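# Sort pins against a master pin into reject and job trays

## Task

Compare every pin with the master pin (the one with the black band). Any pin whose size is below the master's by over 0.005 mm goes into the reject tray. Every other pin goes into the job tray. The master must end up in neither tray. At the end, release everything and pull the grippers away.

## Robot and tools

Robot: two 6-joint arms, left_arm and right_arm, each with a two-finger parallel gripper. They face each other across a table. In the scene frame the origin is the table centre, the table top is at z = +0.020 m and +z is up. left_arm's base sits on the +y side at (-0.024, +0.469, +0.039) m with quat_wxyz (+0.713, 0, 0, -0.702). right_arm's base is at (-0.040, -0.462, +0.039) m with quat_wxyz (+0.704, 0, 0, +0.710). Arm names do not match image sides.

Frames: every hand pose, velocity and target for an arm, and its wrist camera pose, is expressed in that arm's own base frame. The table and the fixed camera use the scene frame. On each gripper the fingers point along its +x axis and close along its y axis. end_effector_position is the midpoint between the fingers, 3 to 4 cm behind the tips. Only the outer 1.5 cm of each finger pad is flat.

Row format, shared by execute_actions and move: 16 plain numbers covering both arms, always all 16 even if one arm is idle. The order is left_arm x, y, z, qw, qx, qy, qz, opening, then the same eight for right_arm. x, y, z is an absolute position in metres and the quaternion is an absolute orientation, w first. Both are in that arm's base frame. Opening runs from -1 to +1. +1 means fully open (0.080 m). Empty fingers meet near -0.78, and values below that close no further. A full close takes at least about 0.6 s. To hold something, command about 0.08 below the grip_measured value at first contact; smaller margins grip more softly.

execute_actions(actions, cameras): actions is a list of actions. Each action is a list of up to 15 rows, one row per 1/30 s step. If fewer than 15 rows are given, the last row repeats to fill 15 steps, so one action lasts 0.5 s. An action is rejected for both arms if any target lies over 0.6 m from that gripper's start position along any of the gripper's axes. At every step the controller limits the commanded pose to within 70 mm and 16 degrees of the measured pose, so a far target needs several actions. The result's "Hand target" shows where each arm is actually heading. To keep an arm still, resend its last stable pose, quaternion and opening unchanged. Keep resending your own target quaternion rather than the drifted one that comes back. Sending actions=[] only returns the state. cameras chooses the images: omitted, null or ["all"] means all of them, [] means none. The names are cam_high, cam_left_wrist and cam_right_wrist, each 896x504.

move(target, speed, blend, opening_speed, blocking, cameras): drives each gripper in a straight line to absolute row targets, with no distance limit. target is either one 16-number row or a list of up to 15 rows, all sharing a 10 s cap. speed is in m/s, from 0.002 to 0.5, default 0.25, and turning is capped at twice that in rad/s. It can be a single number or one per target. blend, in metres, rounds the corners at intermediate targets. opening_speed is at least 0.2 per second on the opening scale. With blocking=false the call returns after 0.5 s while the motion continues, and a new move takes over from the current one. Openings in the first row are applied at the start. Openings in later rows are applied only after every arm stops at that row. Paths do not avoid obstacles. Fast moves overshoot and strike harder. Do not route a gripper close to its own base, because the shoulder posture can flip. The result adds a "move:" line with codes such as done, off_target, moving, held, fault or blocked, plus limits=paced or limits=held. done means the arm settled within 8 mm and 2 degrees. blocked means something stopped the gripper and the arm now holds where it is.

wait(seconds 0 to 10) lets time pass while commands are held. stop() brakes a running move. zoom_image(camera, region=[x0, y0, x1, y1] in pixels, at most 504x504) enlarges part of the latest image, for example to read pin sizes or see the black band. show_instructions() shows the reference sheet. read_manual(section="licences") returns licence text only. finished_scene(scene) ends the current scene and takes its number. It cannot be undone.

Reading results: each arm reports end_effector_position, end_effector_quat_wxyz and velocities. Joint positions lists the joints from the base outward, and the last value is the finger opening in metres. grip_measured uses the same scale as the command and can read about 1 mm off. Under a firm grip it reads up to 3 mm narrower than the part. "within noise" means the arm is still. The result also gives joint torques and estimated external torques, plus step positions for execute_actions. Poses can be off by a few centimetres, and sag and tilt grow at long reach. Check each result and correct the orientation.

Hazards: a contact torque at a joint's limit stops that arm for 10 s. The limits in N m are waist 18.2, shoulder 22.5, elbow 22.4, wrist pitch 5.92, wrist yaw 5.9 and wrist roll 5.54. Held weight counts toward these. Keep the arms apart, since collisions between them can end the scene, and the controller does not prevent gripper-to-gripper contact. Do not let any part leave the table, do not drop or release moving parts, and avoid fast impacts and hard presses. Held parts can be tugged at random. Holding loads or reaching at full stretch heats the motors: a MOTOR HOT warning appears at 50 °C and a fault occurs at 95 °C. The simulation keeps running while you compose replies.

Each tool is called after "Request:" as name(argument=value, ...) on one line, values as JSON.

Reference images:

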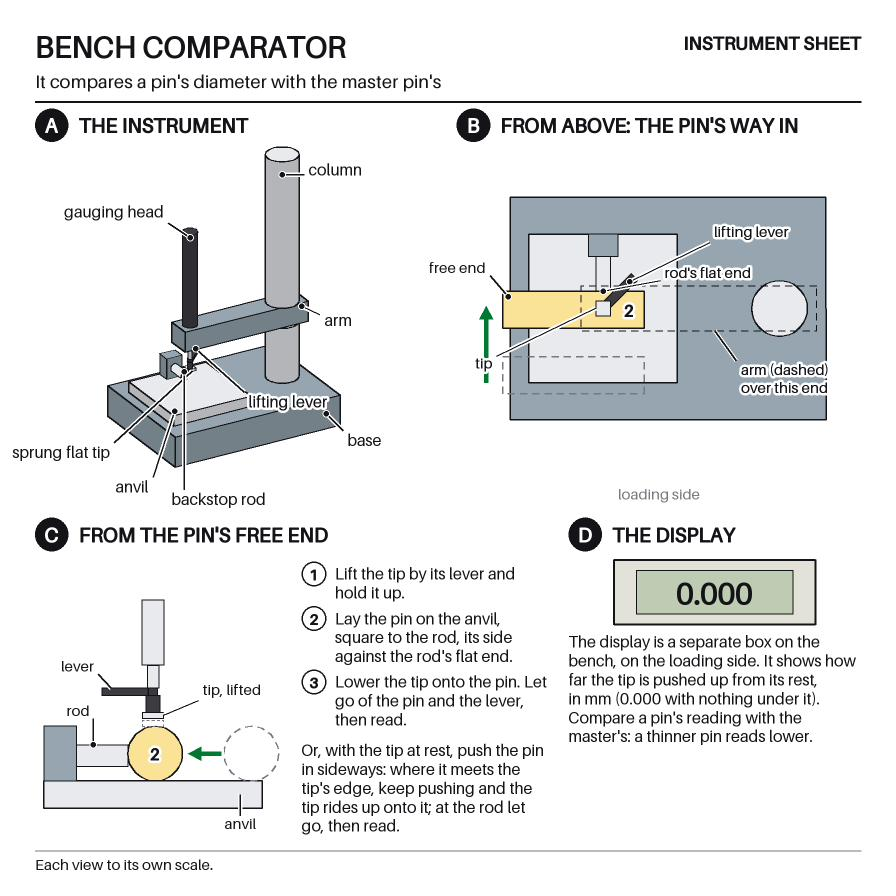

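## Session

Request:
execute_actions(actions=[])

Scene clock: 0.00 s.
left_arm: end_effector_position=(+0.2557, -0.0317, +0.3216) grip_measured=+0.994 end_effector_quat_wxyz=(+0.906, +0.383, +0.040, -0.174) | right_arm: end_effector_position=(+0.2594, -0.3623, +0.2218) grip_measured=+1.000 end_effector_quat_wxyz=(+0.837, +0.469, +0.115, -0.255)
Joint positions: left_arm=[0.096 0.689 0.841 -0.376 0.382 0.854 0.08] | right_arm=[-1.172 1.633 1.227 -0.2 -0.711 0.514 0.08]
Joint velocities: within noise
Joint torques (N m): no reading
External joint torques (N m): no reading
Heat: left arm: hottest wrist pitch 35 °C (+0.0 °C/min); right arm: hottest wrist pitch 29 °C (+0.0 °C/min).
Hand target: left_arm +0.2554, -0.0317, +0.3226; +0.906, +0.384, +0.039, -0.173 | right_arm +0.2595, -0.3623, +0.2220; +0.838, +0.469, +0.114, -0.255
Tool commands: left_gripper/opening=+0.99424 right_gripper/opening=+1.0

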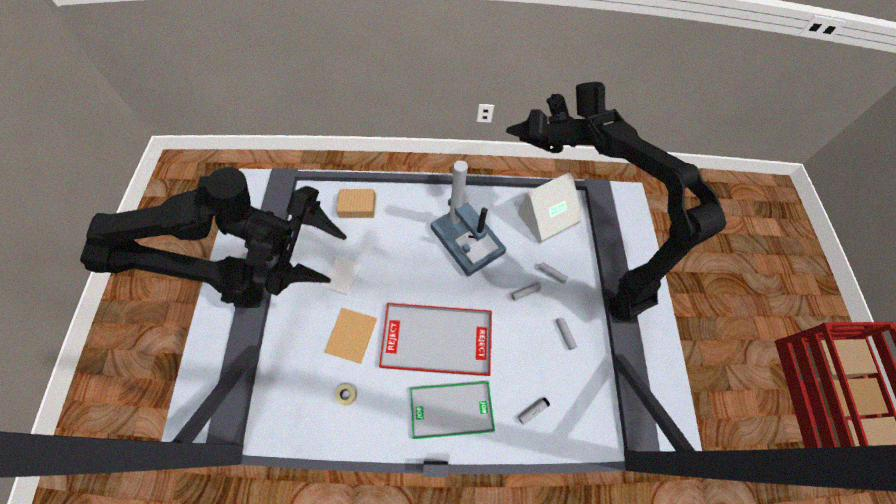

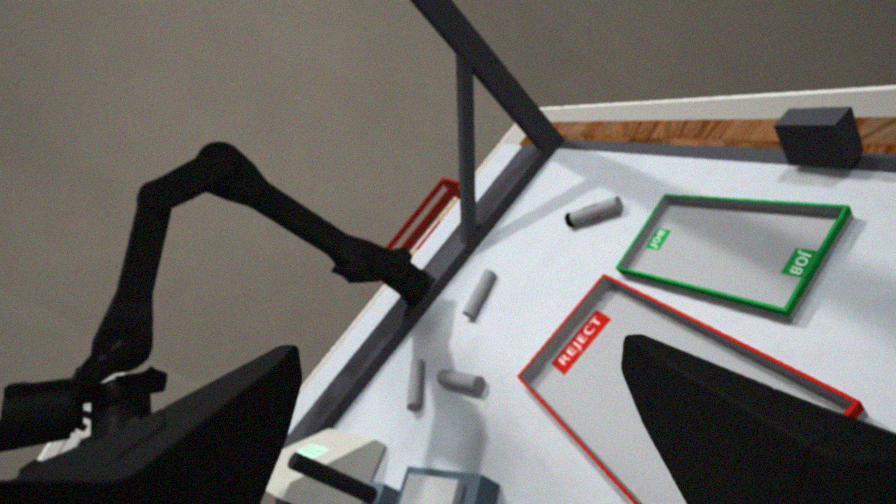

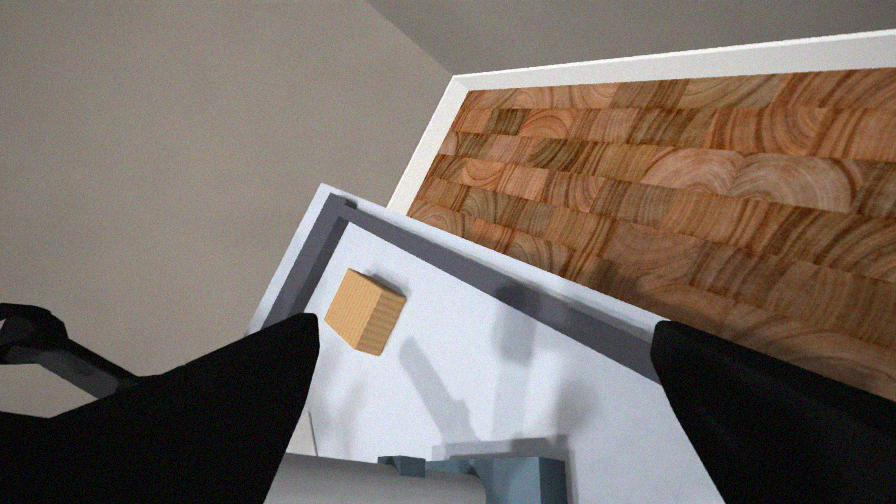

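Request:
zoom_image(camera="cam_high", region=[400, 150, 620, 290])

Request:
zoom_image(camera="cam_high", region=[360, 280, 640, 460])

Scaled by 2.291 from the camera's 896x504 image, which has a finer 1280x720 frame.

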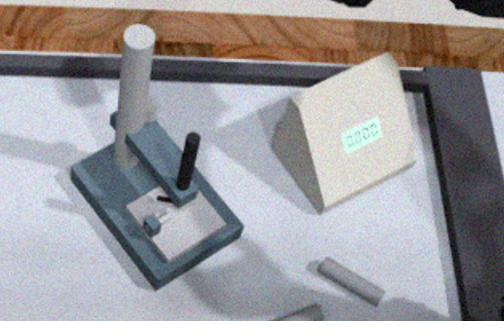

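Scaled by 1.800 from the camera's 896x504 image, which has a finer 1280x720 frame.

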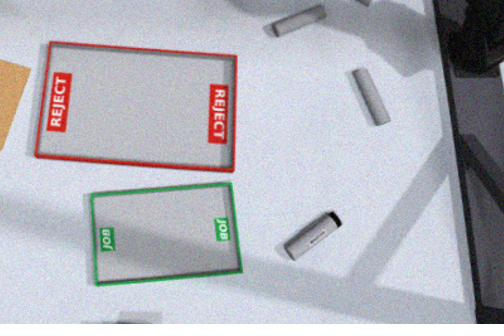

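Request:
move(target=[[0.2554, -0.0317, 0.3226, 0.906, 0.384, 0.039, -0.173, 0.994, 0.2594, -0.34, 0.30, 0.837, 0.469, 0.115, -0.255, 1.0],[0.2554, -0.0317, 0.3226, 0.906, 0.384, 0.039, -0.173, 0.994, 0.24, -0.10, 0.28, 0.7071, 0, 0.7071, 0, 1.0]])

Scene clock: 72.87 s.
left_arm: end_effector_position=(+0.2557, -0.0317, +0.3216) grip_measured=+0.994 end_effector_quat_wxyz=(+0.906, +0.383, +0.040, -0.174) | right_arm: end_effector_position=(+0.2421, -0.1015, +0.2798) grip_measured=+1.000 end_effector_quat_wxyz=(+0.790, -0.033, +0.611, -0.039)
Joint positions: left_arm=[0.096 0.689 0.841 -0.376 0.382 0.854 0.08] | right_arm=[-0.399 1.436 1.714 -1.575 -0.003 -0.389 0.08]
Joint velocities: within noise
Joint torques (N m): left_arm=[-0.09 -0.91 7.5 1.73 -0.04 -0.03] | right_arm=[0.25 -5.74 4.27 0.41 0.03 -0.14]
External joint torques (N m): left_arm=[-0.09 -0.21 0.92 0.07 -0.1 0] | right_arm=[0.24 -1.35 -1.16 -0.39 0.06 -0.14]
Heat: left arm: hottest wrist pitch 46 °C (+7.0 °C/min); right arm: hottest shoulder 32 °C (+5.0 °C/min).
Hand target: left_arm +0.2554, -0.0317, +0.3226; +0.906, +0.384, +0.039, -0.173 | right_arm +0.2401, -0.1000, +0.2794; +0.789, -0.036, +0.612, -0.037
Off the commanded pose: left_arm 0.001 m, 0 deg | right_arm 0.003 m, 16 deg.
joint sent to its limit (right arm) — joint 4 (wrist pitch), lower limit. The joint targets are off in orientation, not in position.
move: off_target (right_arm)

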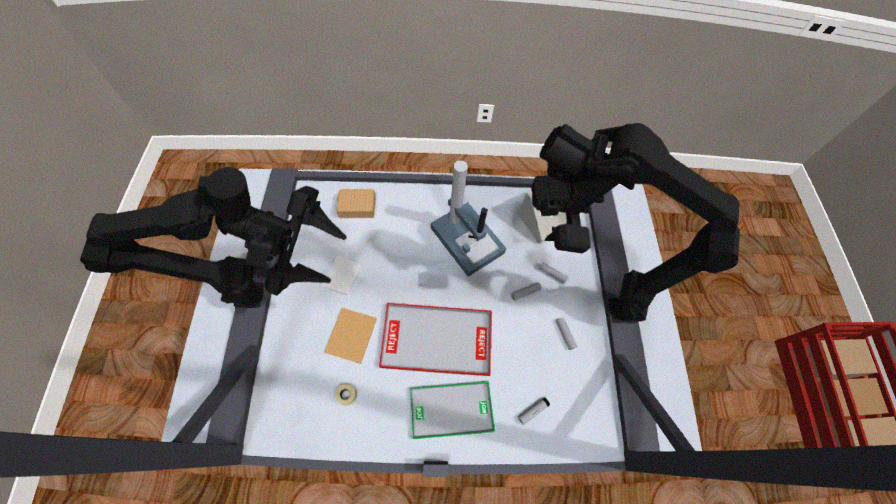

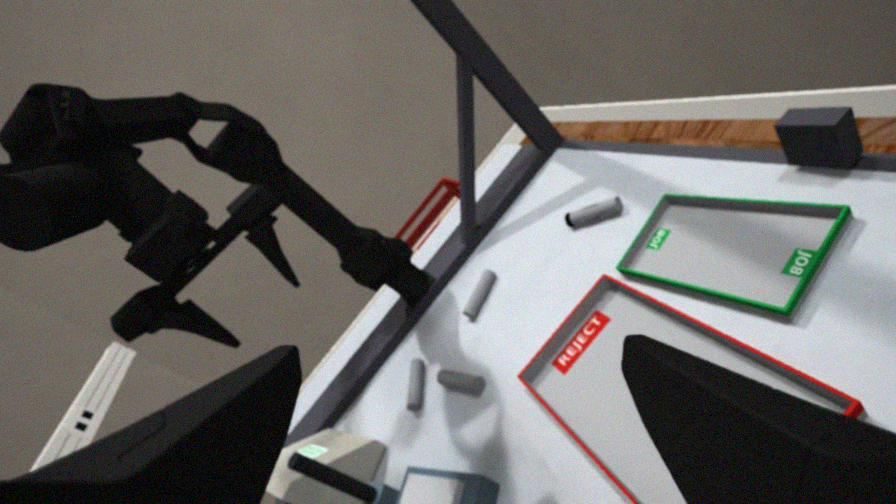

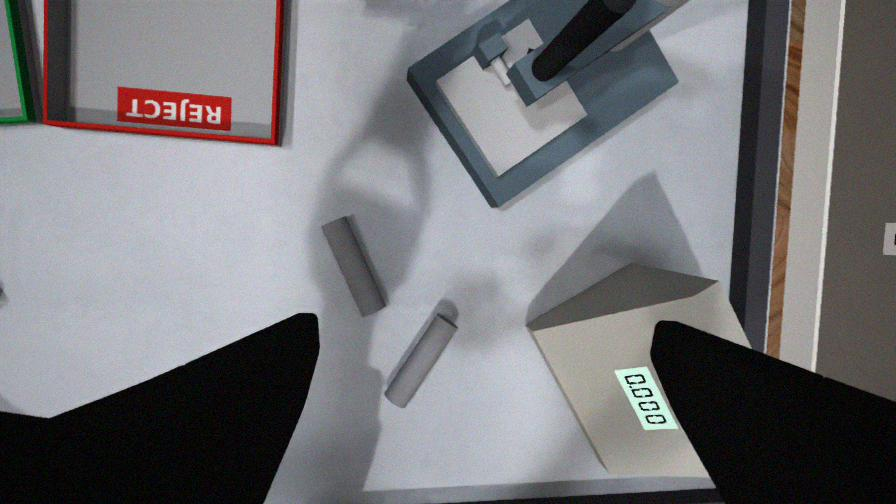

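Request:
zoom_image(camera="cam_right_wrist", region=[390, 0, 700, 230])

Request:
zoom_image(camera="cam_high", region=[420, 150, 600, 280])

Scaled by 1.626 from the camera's 896x504 image, which has a finer 1280x720 frame.

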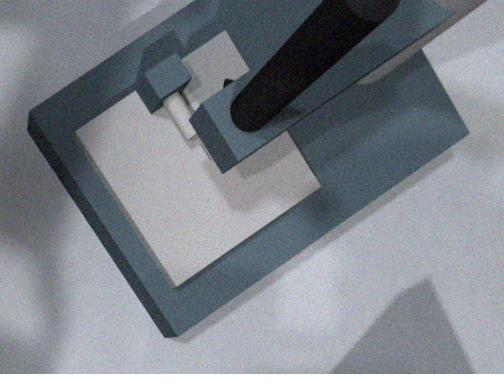

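Scaled by 2.800 from the camera's 896x504 image, which has a finer 1280x720 frame.

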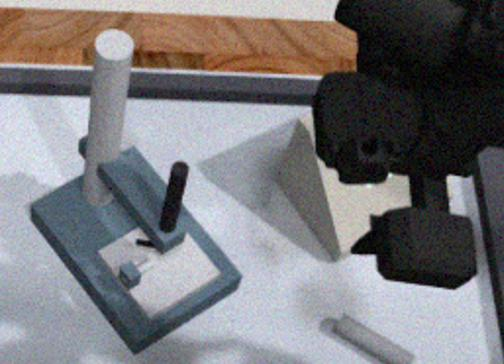

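Request:
move(target=[0.2554, -0.0317, 0.3226, 0.906, 0.384, 0.039, -0.173, 0.994, 0.20, 0.12, 0.26, 0.7663, -0.1575, 0.588, 0.2053, 1.0])

Scene clock: 199.40 s.
left_arm: end_effector_position=(+0.2557, -0.0317, +0.3216) grip_measured=+0.994 end_effector_quat_wxyz=(+0.906, +0.383, +0.040, -0.174) | right_arm: end_effector_position=(+0.1994, +0.1190, +0.2625) grip_measured=+1.000 end_effector_quat_wxyz=(+0.769, -0.157, +0.584, +0.207)
Joint positions: left_arm=[0.096 0.689 0.841 -0.376 0.382 0.854 0.08] | right_arm=[0.54 1.3 1.532 -1.533 0.003 0.014 0.08]
Joint velocities: within noise
Joint torques (N m): left_arm=[-0.07 -0.86 7.5 1.73 -0.03 -0.03] | right_arm=[0.37 -3.17 4.92 0.56 0.04 0.17]
External joint torques (N m): left_arm=[-0.07 -0.17 0.95 0.09 -0.1 0] | right_arm=[0.36 0.3 -0.64 -0.23 0.04 0.17]
Heat: left arm: hottest wrist pitch 48 °C (+1.0 °C/min); right arm: hottest shoulder 33 °C (+0.0 °C/min).
Hand target: left_arm +0.2554, -0.0317, +0.3226; +0.906, +0.384, +0.039, -0.173 | right_arm +0.2000, +0.1200, +0.2600; +0.766, -0.158, +0.588, +0.205
Off the commanded pose: left_arm 0.001 m, 0 deg | right_arm 0.003 m, 1 deg.
move: done

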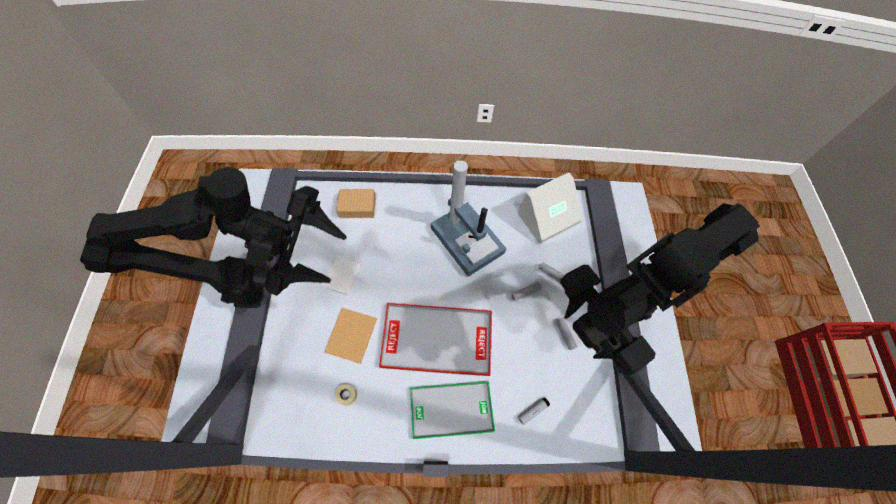

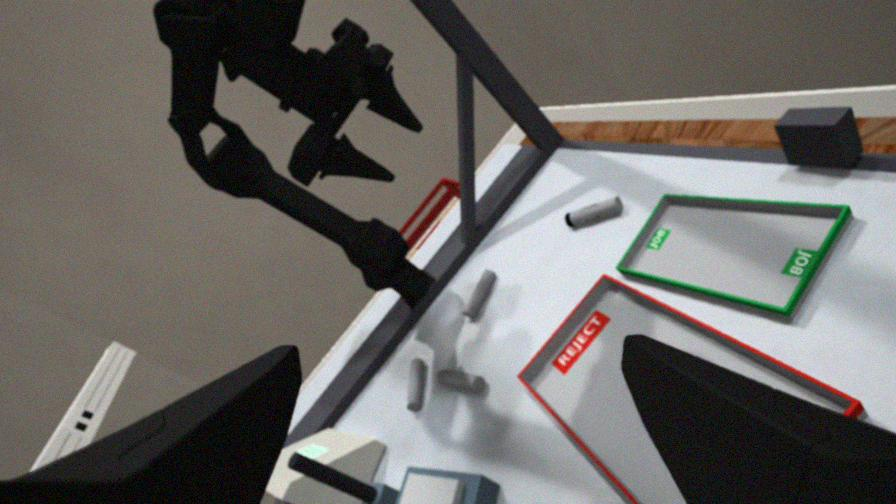

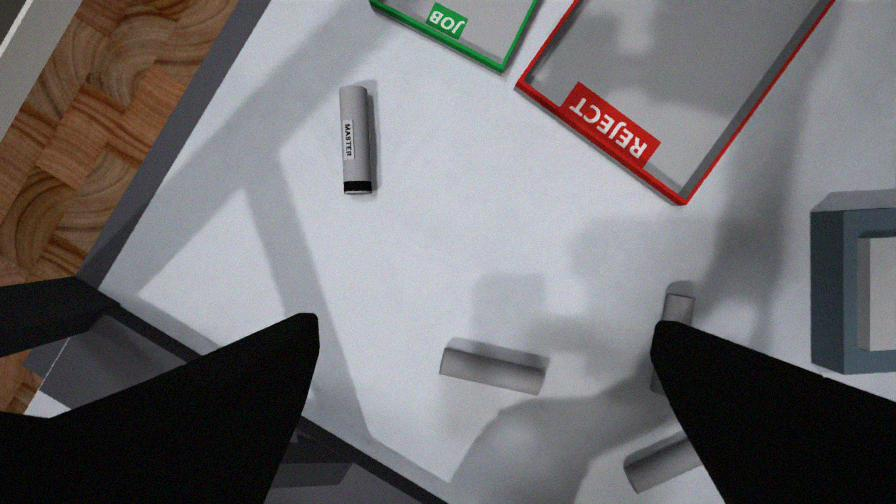

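Request:
zoom_image(camera="cam_high", region=[535, 195, 580, 225])

Scaled by 11.200 from the camera's 896x504 image, which has a finer 1280x720 frame.

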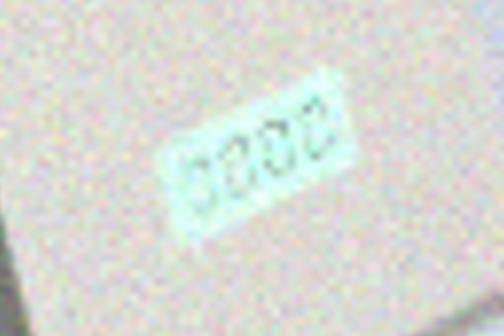

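Request:
move(target=[0.22, -0.03, 0.25, 0.819, 0, 0.574, 0, 0.994, 0.268, -0.036, 0.11, 0.5297, -0.1414, 0.8315, 0.0901, 1.0])

Scene clock: 398.20 s.
left_arm: end_effector_position=(+0.2181, -0.0299, +0.2474) grip_measured=+0.994 end_effector_quat_wxyz=(+0.818, +0.003, +0.576, -0.001) | right_arm: end_effector_position=(+0.2666, -0.0348, +0.1117) grip_measured=+1.000 end_effector_quat_wxyz=(+0.533, -0.141, +0.830, +0.089)
Joint positions: left_arm=[-0.179 1.176 1.369 -1.425 -0.063 -0.163 0.08] | right_arm=[-0.043 1.894 1.482 -1.56 0.156 -0.344 0.08]
Joint velocities: within noise
Joint torques (N m): left_arm=[0.26 -1.99 7.92 0.76 -0.01 -0.16] | right_arm=[-0.25 -6.51 5.65 -0.63 0.12 -0.16]
External joint torques (N m): left_arm=[0.26 0.83 2.21 -0.12 0.03 -0.16] | right_arm=[-0.26 0.92 0.66 -0.29 0.05 -0.16]
Heat: left arm: hottest wrist pitch 50 °C (+0.0 °C/min); right arm: hottest elbow 32 °C (+0.0 °C/min). Fold the left arm in close to its base, or ease its load, before you think long.
Hand target: left_arm +0.2200, -0.0300, +0.2500; +0.819, +0.000, +0.574, +0.000 | right_arm +0.2680, -0.0360, +0.1100; +0.530, -0.141, +0.831, +0.090
Off the commanded pose: left_arm 0.003 m, 0 deg | right_arm 0.002 m, 0 deg.
MOTOR HOT: joint 4 (wrist pitch) of the left arm reports 50 °C; the controller stops that arm at 95 °C. To cool a motor, set the load down, stop pushing, or move to a pose that needs little force.
move: done

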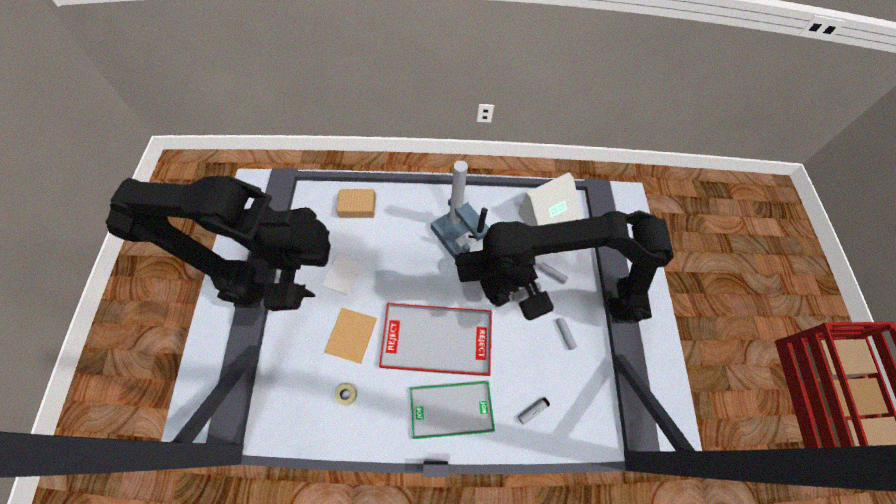

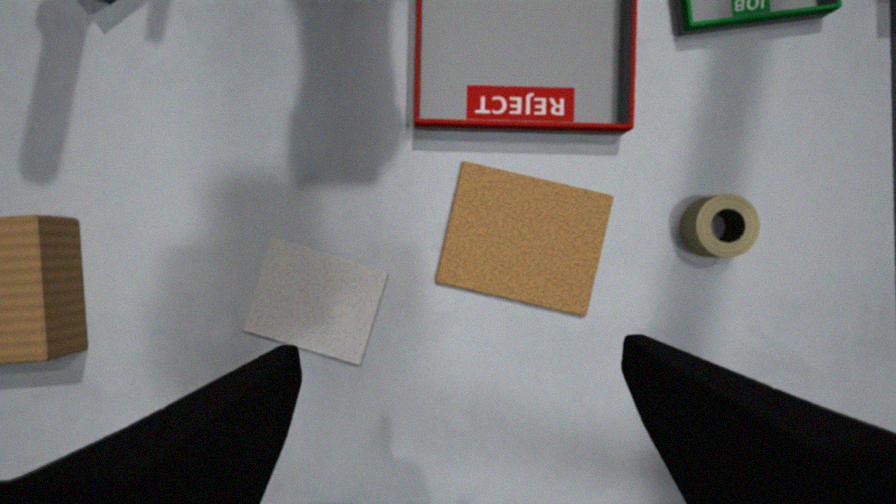

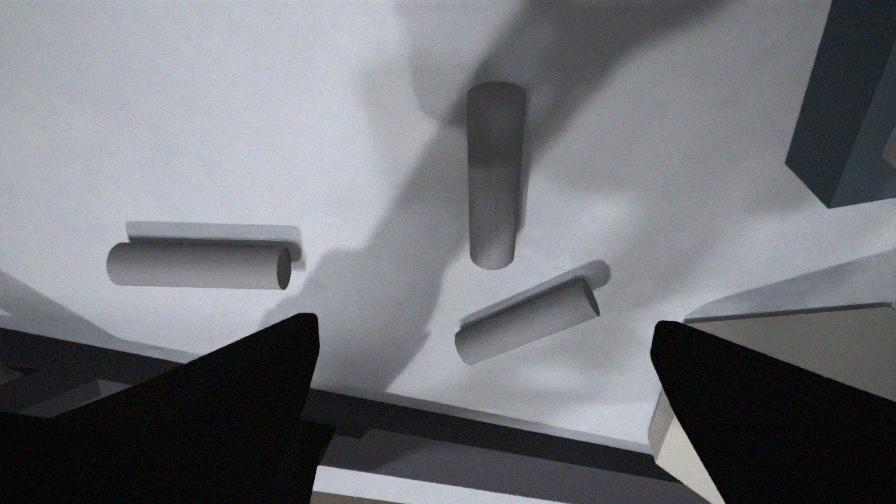

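Request:
move(target=[0.22, -0.03, 0.25, 0.819, 0, 0.574, 0, 0.994, 0.2704, -0.0433, 0.055, 0.5279, -0.1573, 0.8286, 0.1002, 1.0], cameras=["cam_right_wrist"])

Scene clock: 420.93 s.
left_arm: end_effector_position=(+0.2181, -0.0299, +0.2475) grip_measured=+0.994 end_effector_quat_wxyz=(+0.818, +0.003, +0.576, -0.001) | right_arm: end_effector_position=(+0.2730, -0.0422, +0.0592) grip_measured=+1.000 end_effector_quat_wxyz=(+0.536, -0.158, +0.824, +0.098)
Joint positions: left_arm=[-0.179 1.177 1.369 -1.425 -0.062 -0.163 0.08] | right_arm=[-0.057 1.956 1.357 -1.354 0.177 -0.394 0.08]
Joint velocities: within noise
Joint torques (N m): left_arm=[0.25 -2.03 7.92 0.76 0 -0.12] | right_arm=[-0.34 -6.79 3.54 -0.4 0.15 -0.16]
External joint torques (N m): left_arm=[0.24 0.75 2.25 -0.1 0.05 -0.12] | right_arm=[-0.34 0.86 -1.2 -0.07 0.07 -0.16]
Heat: left arm: hottest wrist pitch 45 °C (-5.0 °C/min); right arm: hottest elbow 33 °C (+1.0 °C/min).
Hand target: left_arm +0.2200, -0.0300, +0.2500; +0.819, +0.000, +0.574, +0.000 | right_arm +0.2704, -0.0433, +0.0551; +0.528, -0.157, +0.829, +0.100
Off the commanded pose: left_arm 0.003 m, 0 deg | right_arm 0.005 m, 1 deg.
MOTOR HOT: cleared for the motors of the left arm.
move: done
Images, in order (width x height): cam_right_wrist 896x504.

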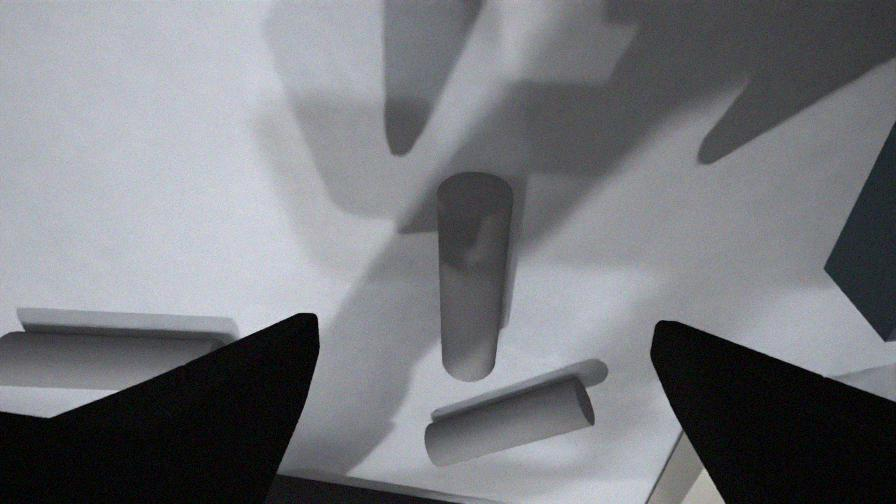

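Request:
move(target=[0.22, -0.03, 0.25, 0.819, 0, 0.574, 0, 0.994, 0.2690, -0.0433, 0.0145, 0.5240, -0.1580, 0.8310, 0.1010, 1.0], cameras=["cam_right_wrist"], speed=0.12)

Scene clock: 440.57 s.
left_arm: end_effector_position=(+0.2181, -0.0299, +0.2475) grip_measured=+0.994 end_effector_quat_wxyz=(+0.818, +0.003, +0.576, -0.001) | right_arm: end_effector_position=(+0.2721, -0.0424, +0.0186) grip_measured=+1.000 end_effector_quat_wxyz=(+0.532, -0.158, +0.826, +0.098)
Joint positions: left_arm=[-0.179 1.177 1.369 -1.425 -0.062 -0.163 0.08] | right_arm=[-0.057 2.025 1.278 -1.214 0.179 -0.395 0.08]
Joint velocities: within noise
Joint torques (N m): left_arm=[0.25 -2.09 7.91 0.77 -0.01 -0.11] | right_arm=[-0.31 -6.88 3.27 -0.42 0.15 -0.16]
External joint torques (N m): left_arm=[0.28 0.6 2.26 -0.11 0.03 -0.11] | right_arm=[-0.32 0.91 -1.14 -0.09 0.07 -0.16]
Heat: left arm: hottest wrist pitch 43 °C (-8.1 °C/min); right arm: hottest shoulder 34 °C (+5.0 °C/min).
Hand target: left_arm +0.2200, -0.0300, +0.2500; +0.819, +0.000, +0.574, +0.000 | right_arm +0.2690, -0.0433, +0.0146; +0.524, -0.158, +0.831, +0.101
Off the commanded pose: left_arm 0.003 m, 0 deg | right_arm 0.005 m, 1 deg.
move: done
Images, in order (width x height): cam_right_wrist 896x504.

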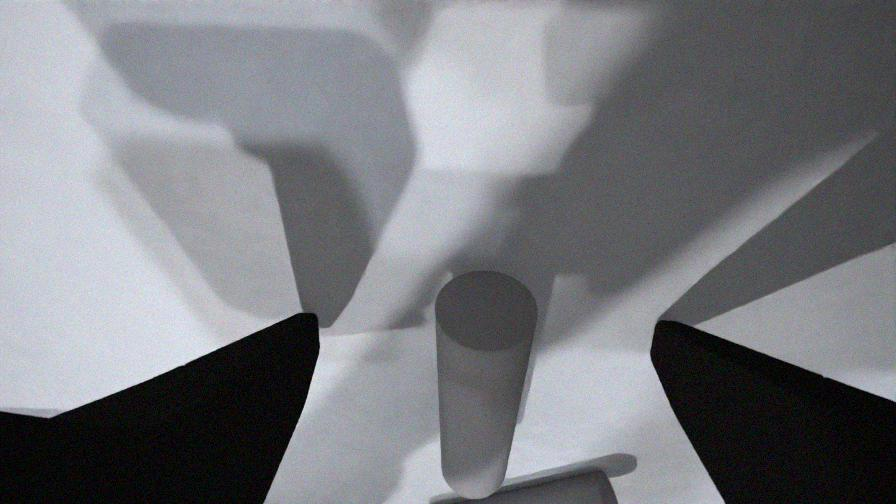

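Request:
move(target=[0.22, -0.03, 0.25, 0.819, 0, 0.574, 0, 0.994, 0.2690, -0.0433, 0.0145, 0.5240, -0.1580, 0.8310, 0.1010, -0.5], cameras=["cam_right_wrist"], opening_speed=1.5)

Scene clock: 456.43 s.
left_arm: end_effector_position=(+0.2181, -0.0299, +0.2475) grip_measured=+0.994 end_effector_quat_wxyz=(+0.818, +0.003, +0.576, -0.001) | right_arm: end_effector_position=(+0.2721, -0.0426, +0.0187) grip_measured=-0.377 end_effector_quat_wxyz=(+0.532, -0.159, +0.826, +0.098)
Joint positions: left_arm=[-0.179 1.177 1.369 -1.425 -0.062 -0.163 0.08] | right_arm=[-0.057 2.025 1.278 -1.214 0.18 -0.395 0.018]
Joint velocities: within noise
Joint torques (N m): left_arm=[0.24 -2.04 7.92 0.77 -0.02 -0.11] | right_arm=[-0.21 -6.91 3.25 -0.41 0.12 -0.14]
External joint torques (N m): left_arm=[0.24 0.69 2.25 -0.11 0.03 -0.11] | right_arm=[-0.21 0.9 -1.19 -0.08 0.03 -0.14]
Heat: left arm: hottest wrist pitch 42 °C (-8.1 °C/min); right arm: hottest shoulder 35 °C (+6.1 °C/min).
Hand target: left_arm +0.2200, -0.0300, +0.2500; +0.819, +0.000, +0.574, +0.000 | right_arm +0.2690, -0.0433, +0.0146; +0.524, -0.158, +0.831, +0.101
Off the commanded pose: left_arm 0.003 m, 0 deg | right_arm 0.005 m, 1 deg.
move: done
Images, in order (width x height): cam_right_wrist 896x504.

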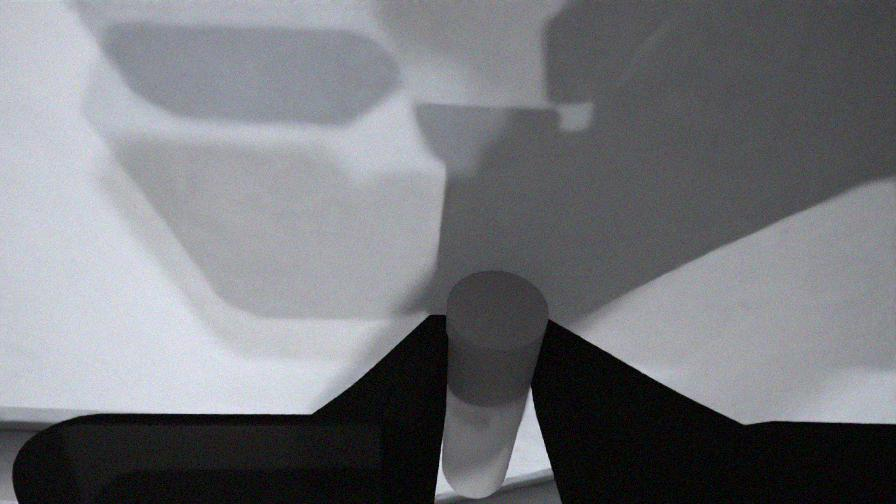

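Request:
move(target=[[0.22, -0.03, 0.25, 0.819, 0, 0.574, 0, 0.994, 0.2690, -0.0433, 0.12, 0.5279, -0.1573, 0.8286, 0.1002, -0.5],[0.22, -0.03, 0.25, 0.819, 0, 0.574, 0, 0.994, 0.25, -0.125, 0.145, 0.2564, -0.7412, 0.4025, 0.4722, -0.5]], blend=0.03, speed=0.2)

Scene clock: 506.83 s.
left_arm: end_effector_position=(+0.2181, -0.0299, +0.2475) grip_measured=+0.994 end_effector_quat_wxyz=(+0.818, +0.003, +0.576, -0.001) | right_arm: end_effector_position=(+0.2511, -0.1242, +0.1424) grip_measured=-0.377 end_effector_quat_wxyz=(-0.257, +0.737, -0.403, -0.477)
Joint positions: left_arm=[-0.179 1.177 1.369 -1.425 -0.062 -0.163 0.08] | right_arm=[-0.318 1.324 1.02 -0.931 0.266 -2.51 0.018]
Joint velocities: within noise
Joint torques (N m): left_arm=[0.24 -2.05 7.88 0.76 0 -0.11] | right_arm=[-0.36 -6.25 5.65 0.76 0.18 -0.16]
External joint torques (N m): left_arm=[0.24 0.77 2.12 -0.14 0.05 -0.11] | right_arm=[-0.36 -2.05 -0.45 -0.02 0.05 -0.16]
Heat: left arm: hottest wrist pitch 41 °C (-2.0 °C/min); right arm: hottest shoulder 36 °C (+2.0 °C/min).
Hand target: left_arm +0.2200, -0.0300, +0.2500; +0.819, +0.000, +0.574, +0.000 | right_arm +0.2500, -0.1250, +0.1450; -0.256, +0.741, -0.403, -0.472
Off the commanded pose: left_arm 0.003 m, 0 deg | right_arm 0.003 m, 1 deg.
move: done

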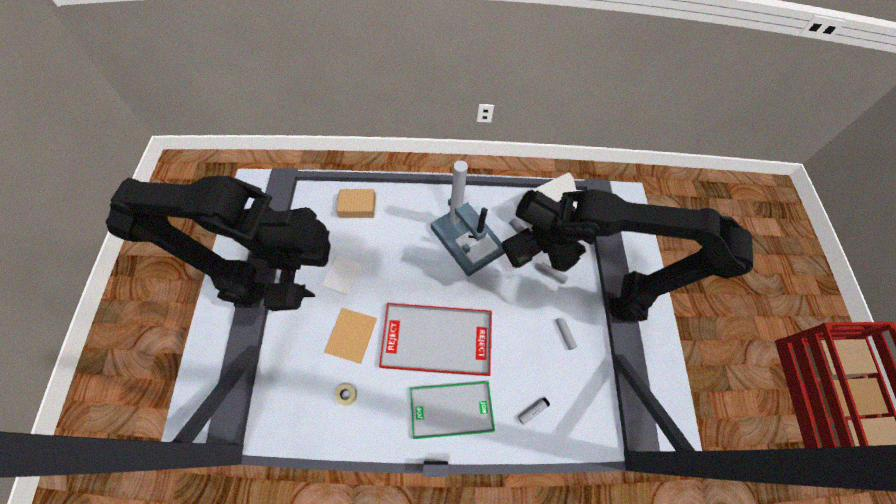

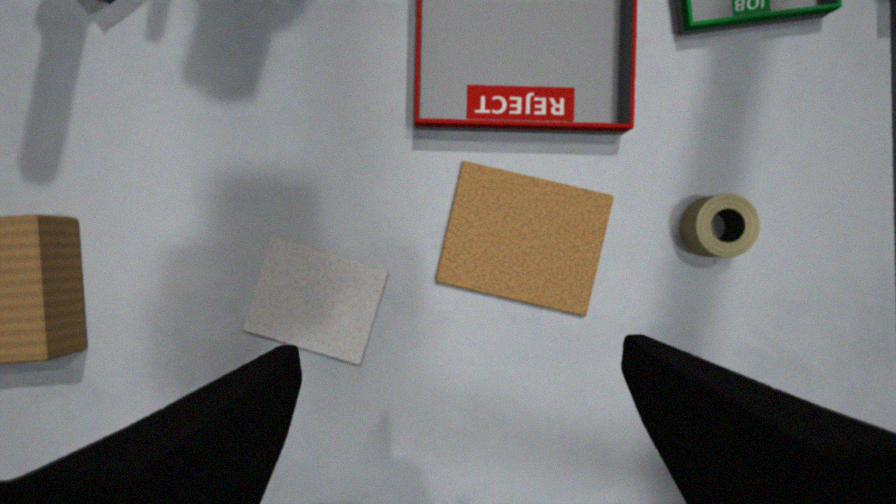

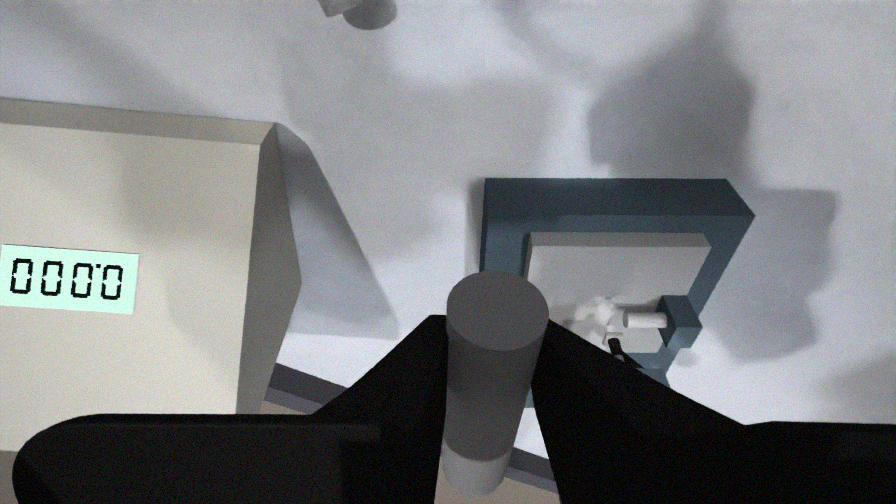

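Request:
zoom_image(camera="cam_right_wrist", region=[470, 160, 780, 400])

Scaled by 1.626 from the camera's 896x504 image, which has a finer 1280x720 frame.

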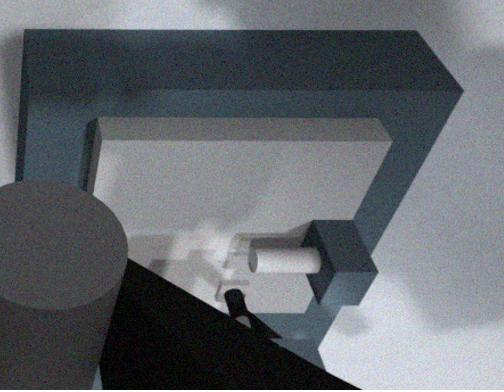

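Request:
move(target=[0.22, -0.03, 0.25, 0.819, 0, 0.574, 0, 0.994, 0.3181, -0.1543, 0.092, 0.2522, -0.7447, 0.3960, 0.4744, -0.5], speed=0.15)

Request:
zoom_image(camera="cam_right_wrist", region=[380, 100, 700, 400])

Scene clock: 562.40 s.
left_arm: end_effector_position=(+0.2181, -0.0299, +0.2475) grip_measured=+0.994 end_effector_quat_wxyz=(+0.818, +0.003, +0.576, -0.001) | right_arm: end_effector_position=(+0.3142, -0.1515, +0.0890) grip_measured=-0.377 end_effector_quat_wxyz=(-0.253, +0.741, -0.396, -0.479)
Joint positions: left_arm=[-0.179 1.177 1.369 -1.425 -0.062 -0.163 0.08] | right_arm=[-0.342 1.624 1.072 -0.672 0.251 -2.55 0.018]
Joint velocities: within noise
Joint torques (N m): left_arm=[0.2 -2.09 7.92 0.78 -0.02 -0.11] | right_arm=[-0.31 -6.24 7.6 0.74 0.17 -0.15]
External joint torques (N m): left_arm=[0.2 0.71 2.22 -0.09 0.03 -0.11] | right_arm=[-0.32 0.16 1.63 -0.08 0.04 -0.15]
Heat: left arm: hottest wrist pitch 41 °C (-1.0 °C/min); right arm: hottest shoulder 36 °C (+0.0 °C/min).
Hand target: left_arm +0.2200, -0.0300, +0.2500; +0.819, +0.000, +0.574, +0.000 | right_arm +0.3181, -0.1543, +0.0921; -0.252, +0.745, -0.396, -0.474
Off the commanded pose: left_arm 0.003 m, 0 deg | right_arm 0.006 m, 1 deg.
move: done

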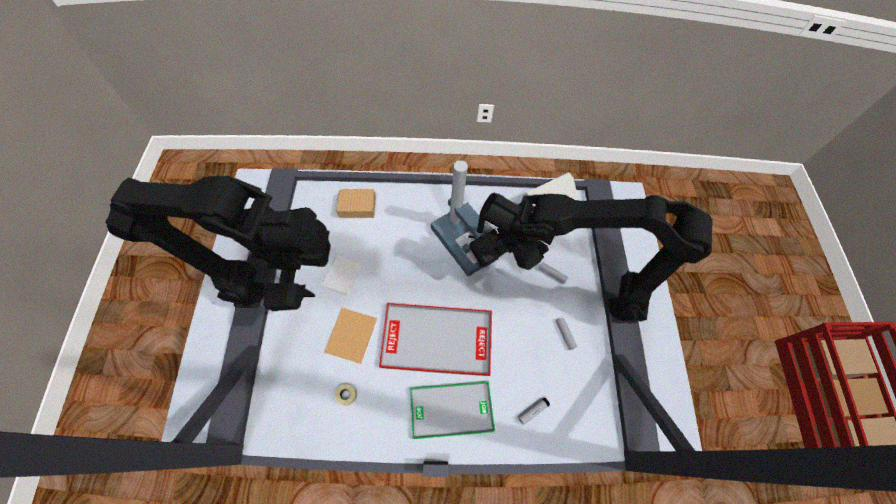

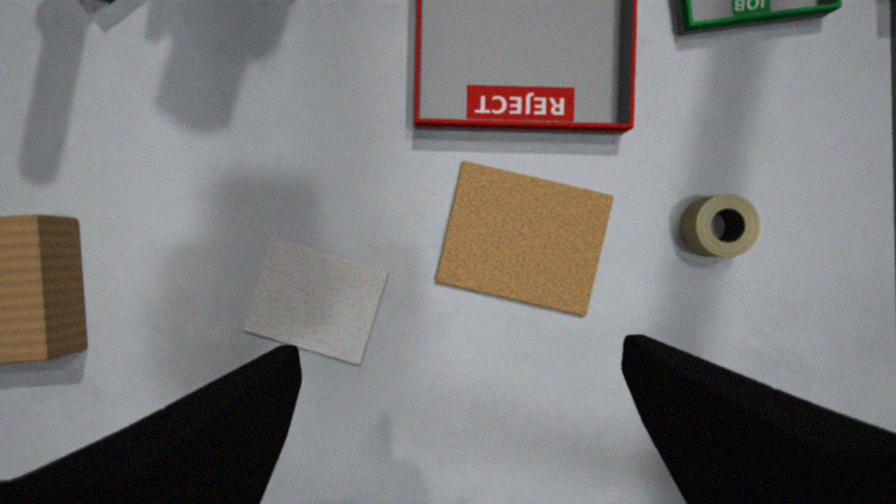

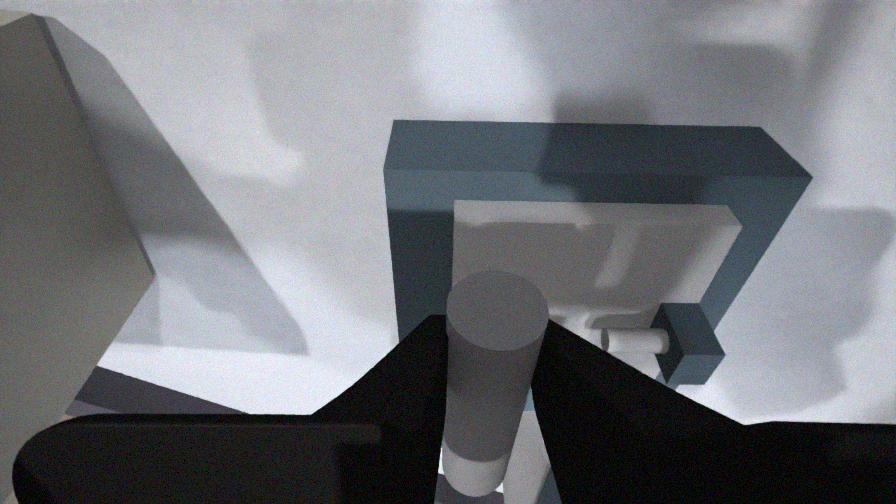

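Scaled by 1.575 from the camera's 896x504 image, which has a finer 1280x720 frame.

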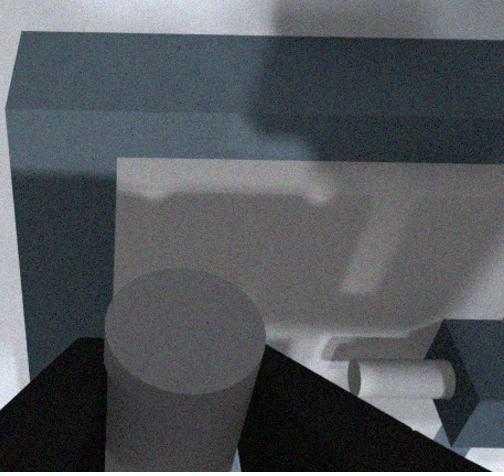

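Request:
move(target=[0.22, -0.03, 0.25, 0.819, 0, 0.574, 0, 0.994, 0.3226, -0.1512, 0.064, 0.2522, -0.7447, 0.3960, 0.4744, -0.5], speed=0.1, cameras=["cam_right_wrist"])

Request:
zoom_image(camera="cam_right_wrist", region=[380, 100, 700, 504])

Scene clock: 605.00 s.
left_arm: end_effector_position=(+0.2181, -0.0299, +0.2474) grip_measured=+0.994 end_effector_quat_wxyz=(+0.817, +0.003, +0.576, -0.001) | right_arm: end_effector_position=(+0.3227, -0.1517, +0.0660) grip_measured=-0.377 end_effector_quat_wxyz=(-0.253, +0.746, -0.394, -0.474)
Joint positions: left_arm=[-0.179 1.177 1.369 -1.425 -0.062 -0.163 0.08] | right_arm=[-0.334 1.677 1.028 -0.562 0.252 -2.547 0.018]
Joint velocities: within noise
Joint torques (N m): left_arm=[0.25 -2.08 7.89 0.75 -0.01 -0.12] | right_arm=[0.3 -6.49 5.25 0.79 0.32 0.16]
External joint torques (N m): left_arm=[0.25 0.69 2.2 -0.13 0.04 -0.12] | right_arm=[0.29 0.21 -0.62 -0.05 0.19 0.16]
Heat: left arm: hottest wrist pitch 41 °C (+0.0 °C/min); right arm: hottest shoulder 36 °C (+0.0 °C/min).
Hand target: left_arm +0.2200, -0.0300, +0.2500; +0.819, +0.000, +0.574, +0.000 | right_arm +0.3226, -0.1513, +0.0641; -0.252, +0.745, -0.396, -0.474
Off the commanded pose: left_arm 0.003 m, 0 deg | right_arm 0.002 m, 0 deg.
move: done
Images, in order (width x height): cam_right_wrist 896x504.

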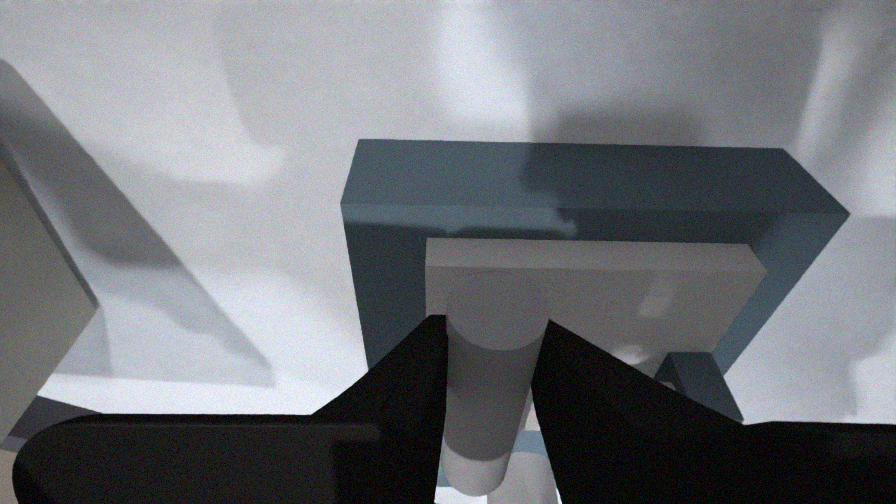

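Scaled by 1.248 from the camera's 896x504 image, which has a finer 1280x720 frame.

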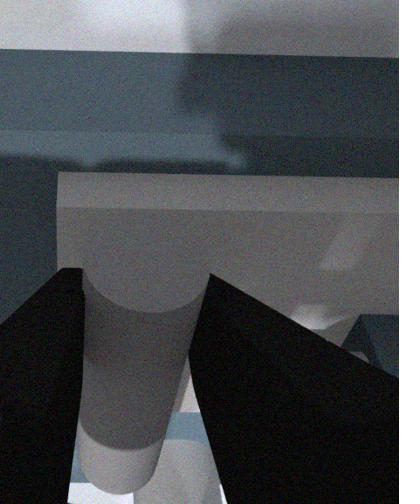

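Request:
move(target=[0.22, -0.03, 0.25, 0.819, 0, 0.574, 0, 0.994, 0.3199, -0.1470, 0.056, 0.2522, -0.7447, 0.3960, 0.4744, -0.5], speed=0.06, cameras=["cam_right_wrist"])

Scene clock: 625.77 s.
left_arm: end_effector_position=(+0.2181, -0.0299, +0.2474) grip_measured=+0.994 end_effector_quat_wxyz=(+0.817, +0.003, +0.576, -0.001) | right_arm: end_effector_position=(+0.3210, -0.1485, +0.0593) grip_measured=-0.377 end_effector_quat_wxyz=(-0.252, +0.747, -0.395, -0.472)
Joint positions: left_arm=[-0.179 1.177 1.369 -1.425 -0.062 -0.163 0.08] | right_arm=[-0.324 1.677 0.997 -0.53 0.26 -2.536 0.018]
Joint velocities: within noise
Joint torques (N m): left_arm=[0.23 -2.05 7.92 0.77 -0.01 -0.11] | right_arm=[0.31 -6.52 4.7 0.75 0.19 0.16]
External joint torques (N m): left_arm=[0.22 0.74 2.25 -0.09 0.04 -0.11] | right_arm=[0.28 0.08 -1.08 -0.09 0.06 0.16]
Heat: left arm: hottest wrist pitch 41 °C (+0.0 °C/min); right arm: hottest shoulder 37 °C (+1.0 °C/min).
Hand target: left_arm +0.2200, -0.0300, +0.2500; +0.819, +0.000, +0.574, +0.000 | right_arm +0.3199, -0.1471, +0.0560; -0.252, +0.745, -0.396, -0.474
Off the commanded pose: left_arm 0.003 m, 0 deg | right_arm 0.004 m, 0 deg.
move: done
Images, in order (width x height): cam_right_wrist 896x504.

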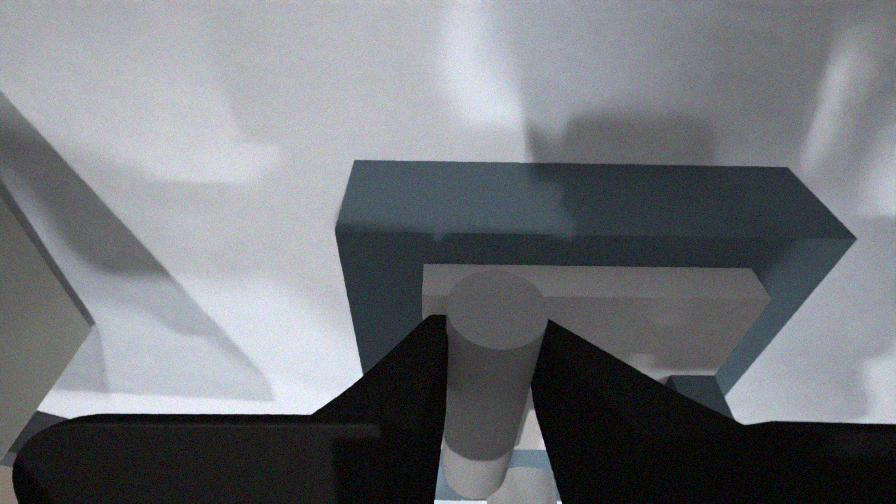

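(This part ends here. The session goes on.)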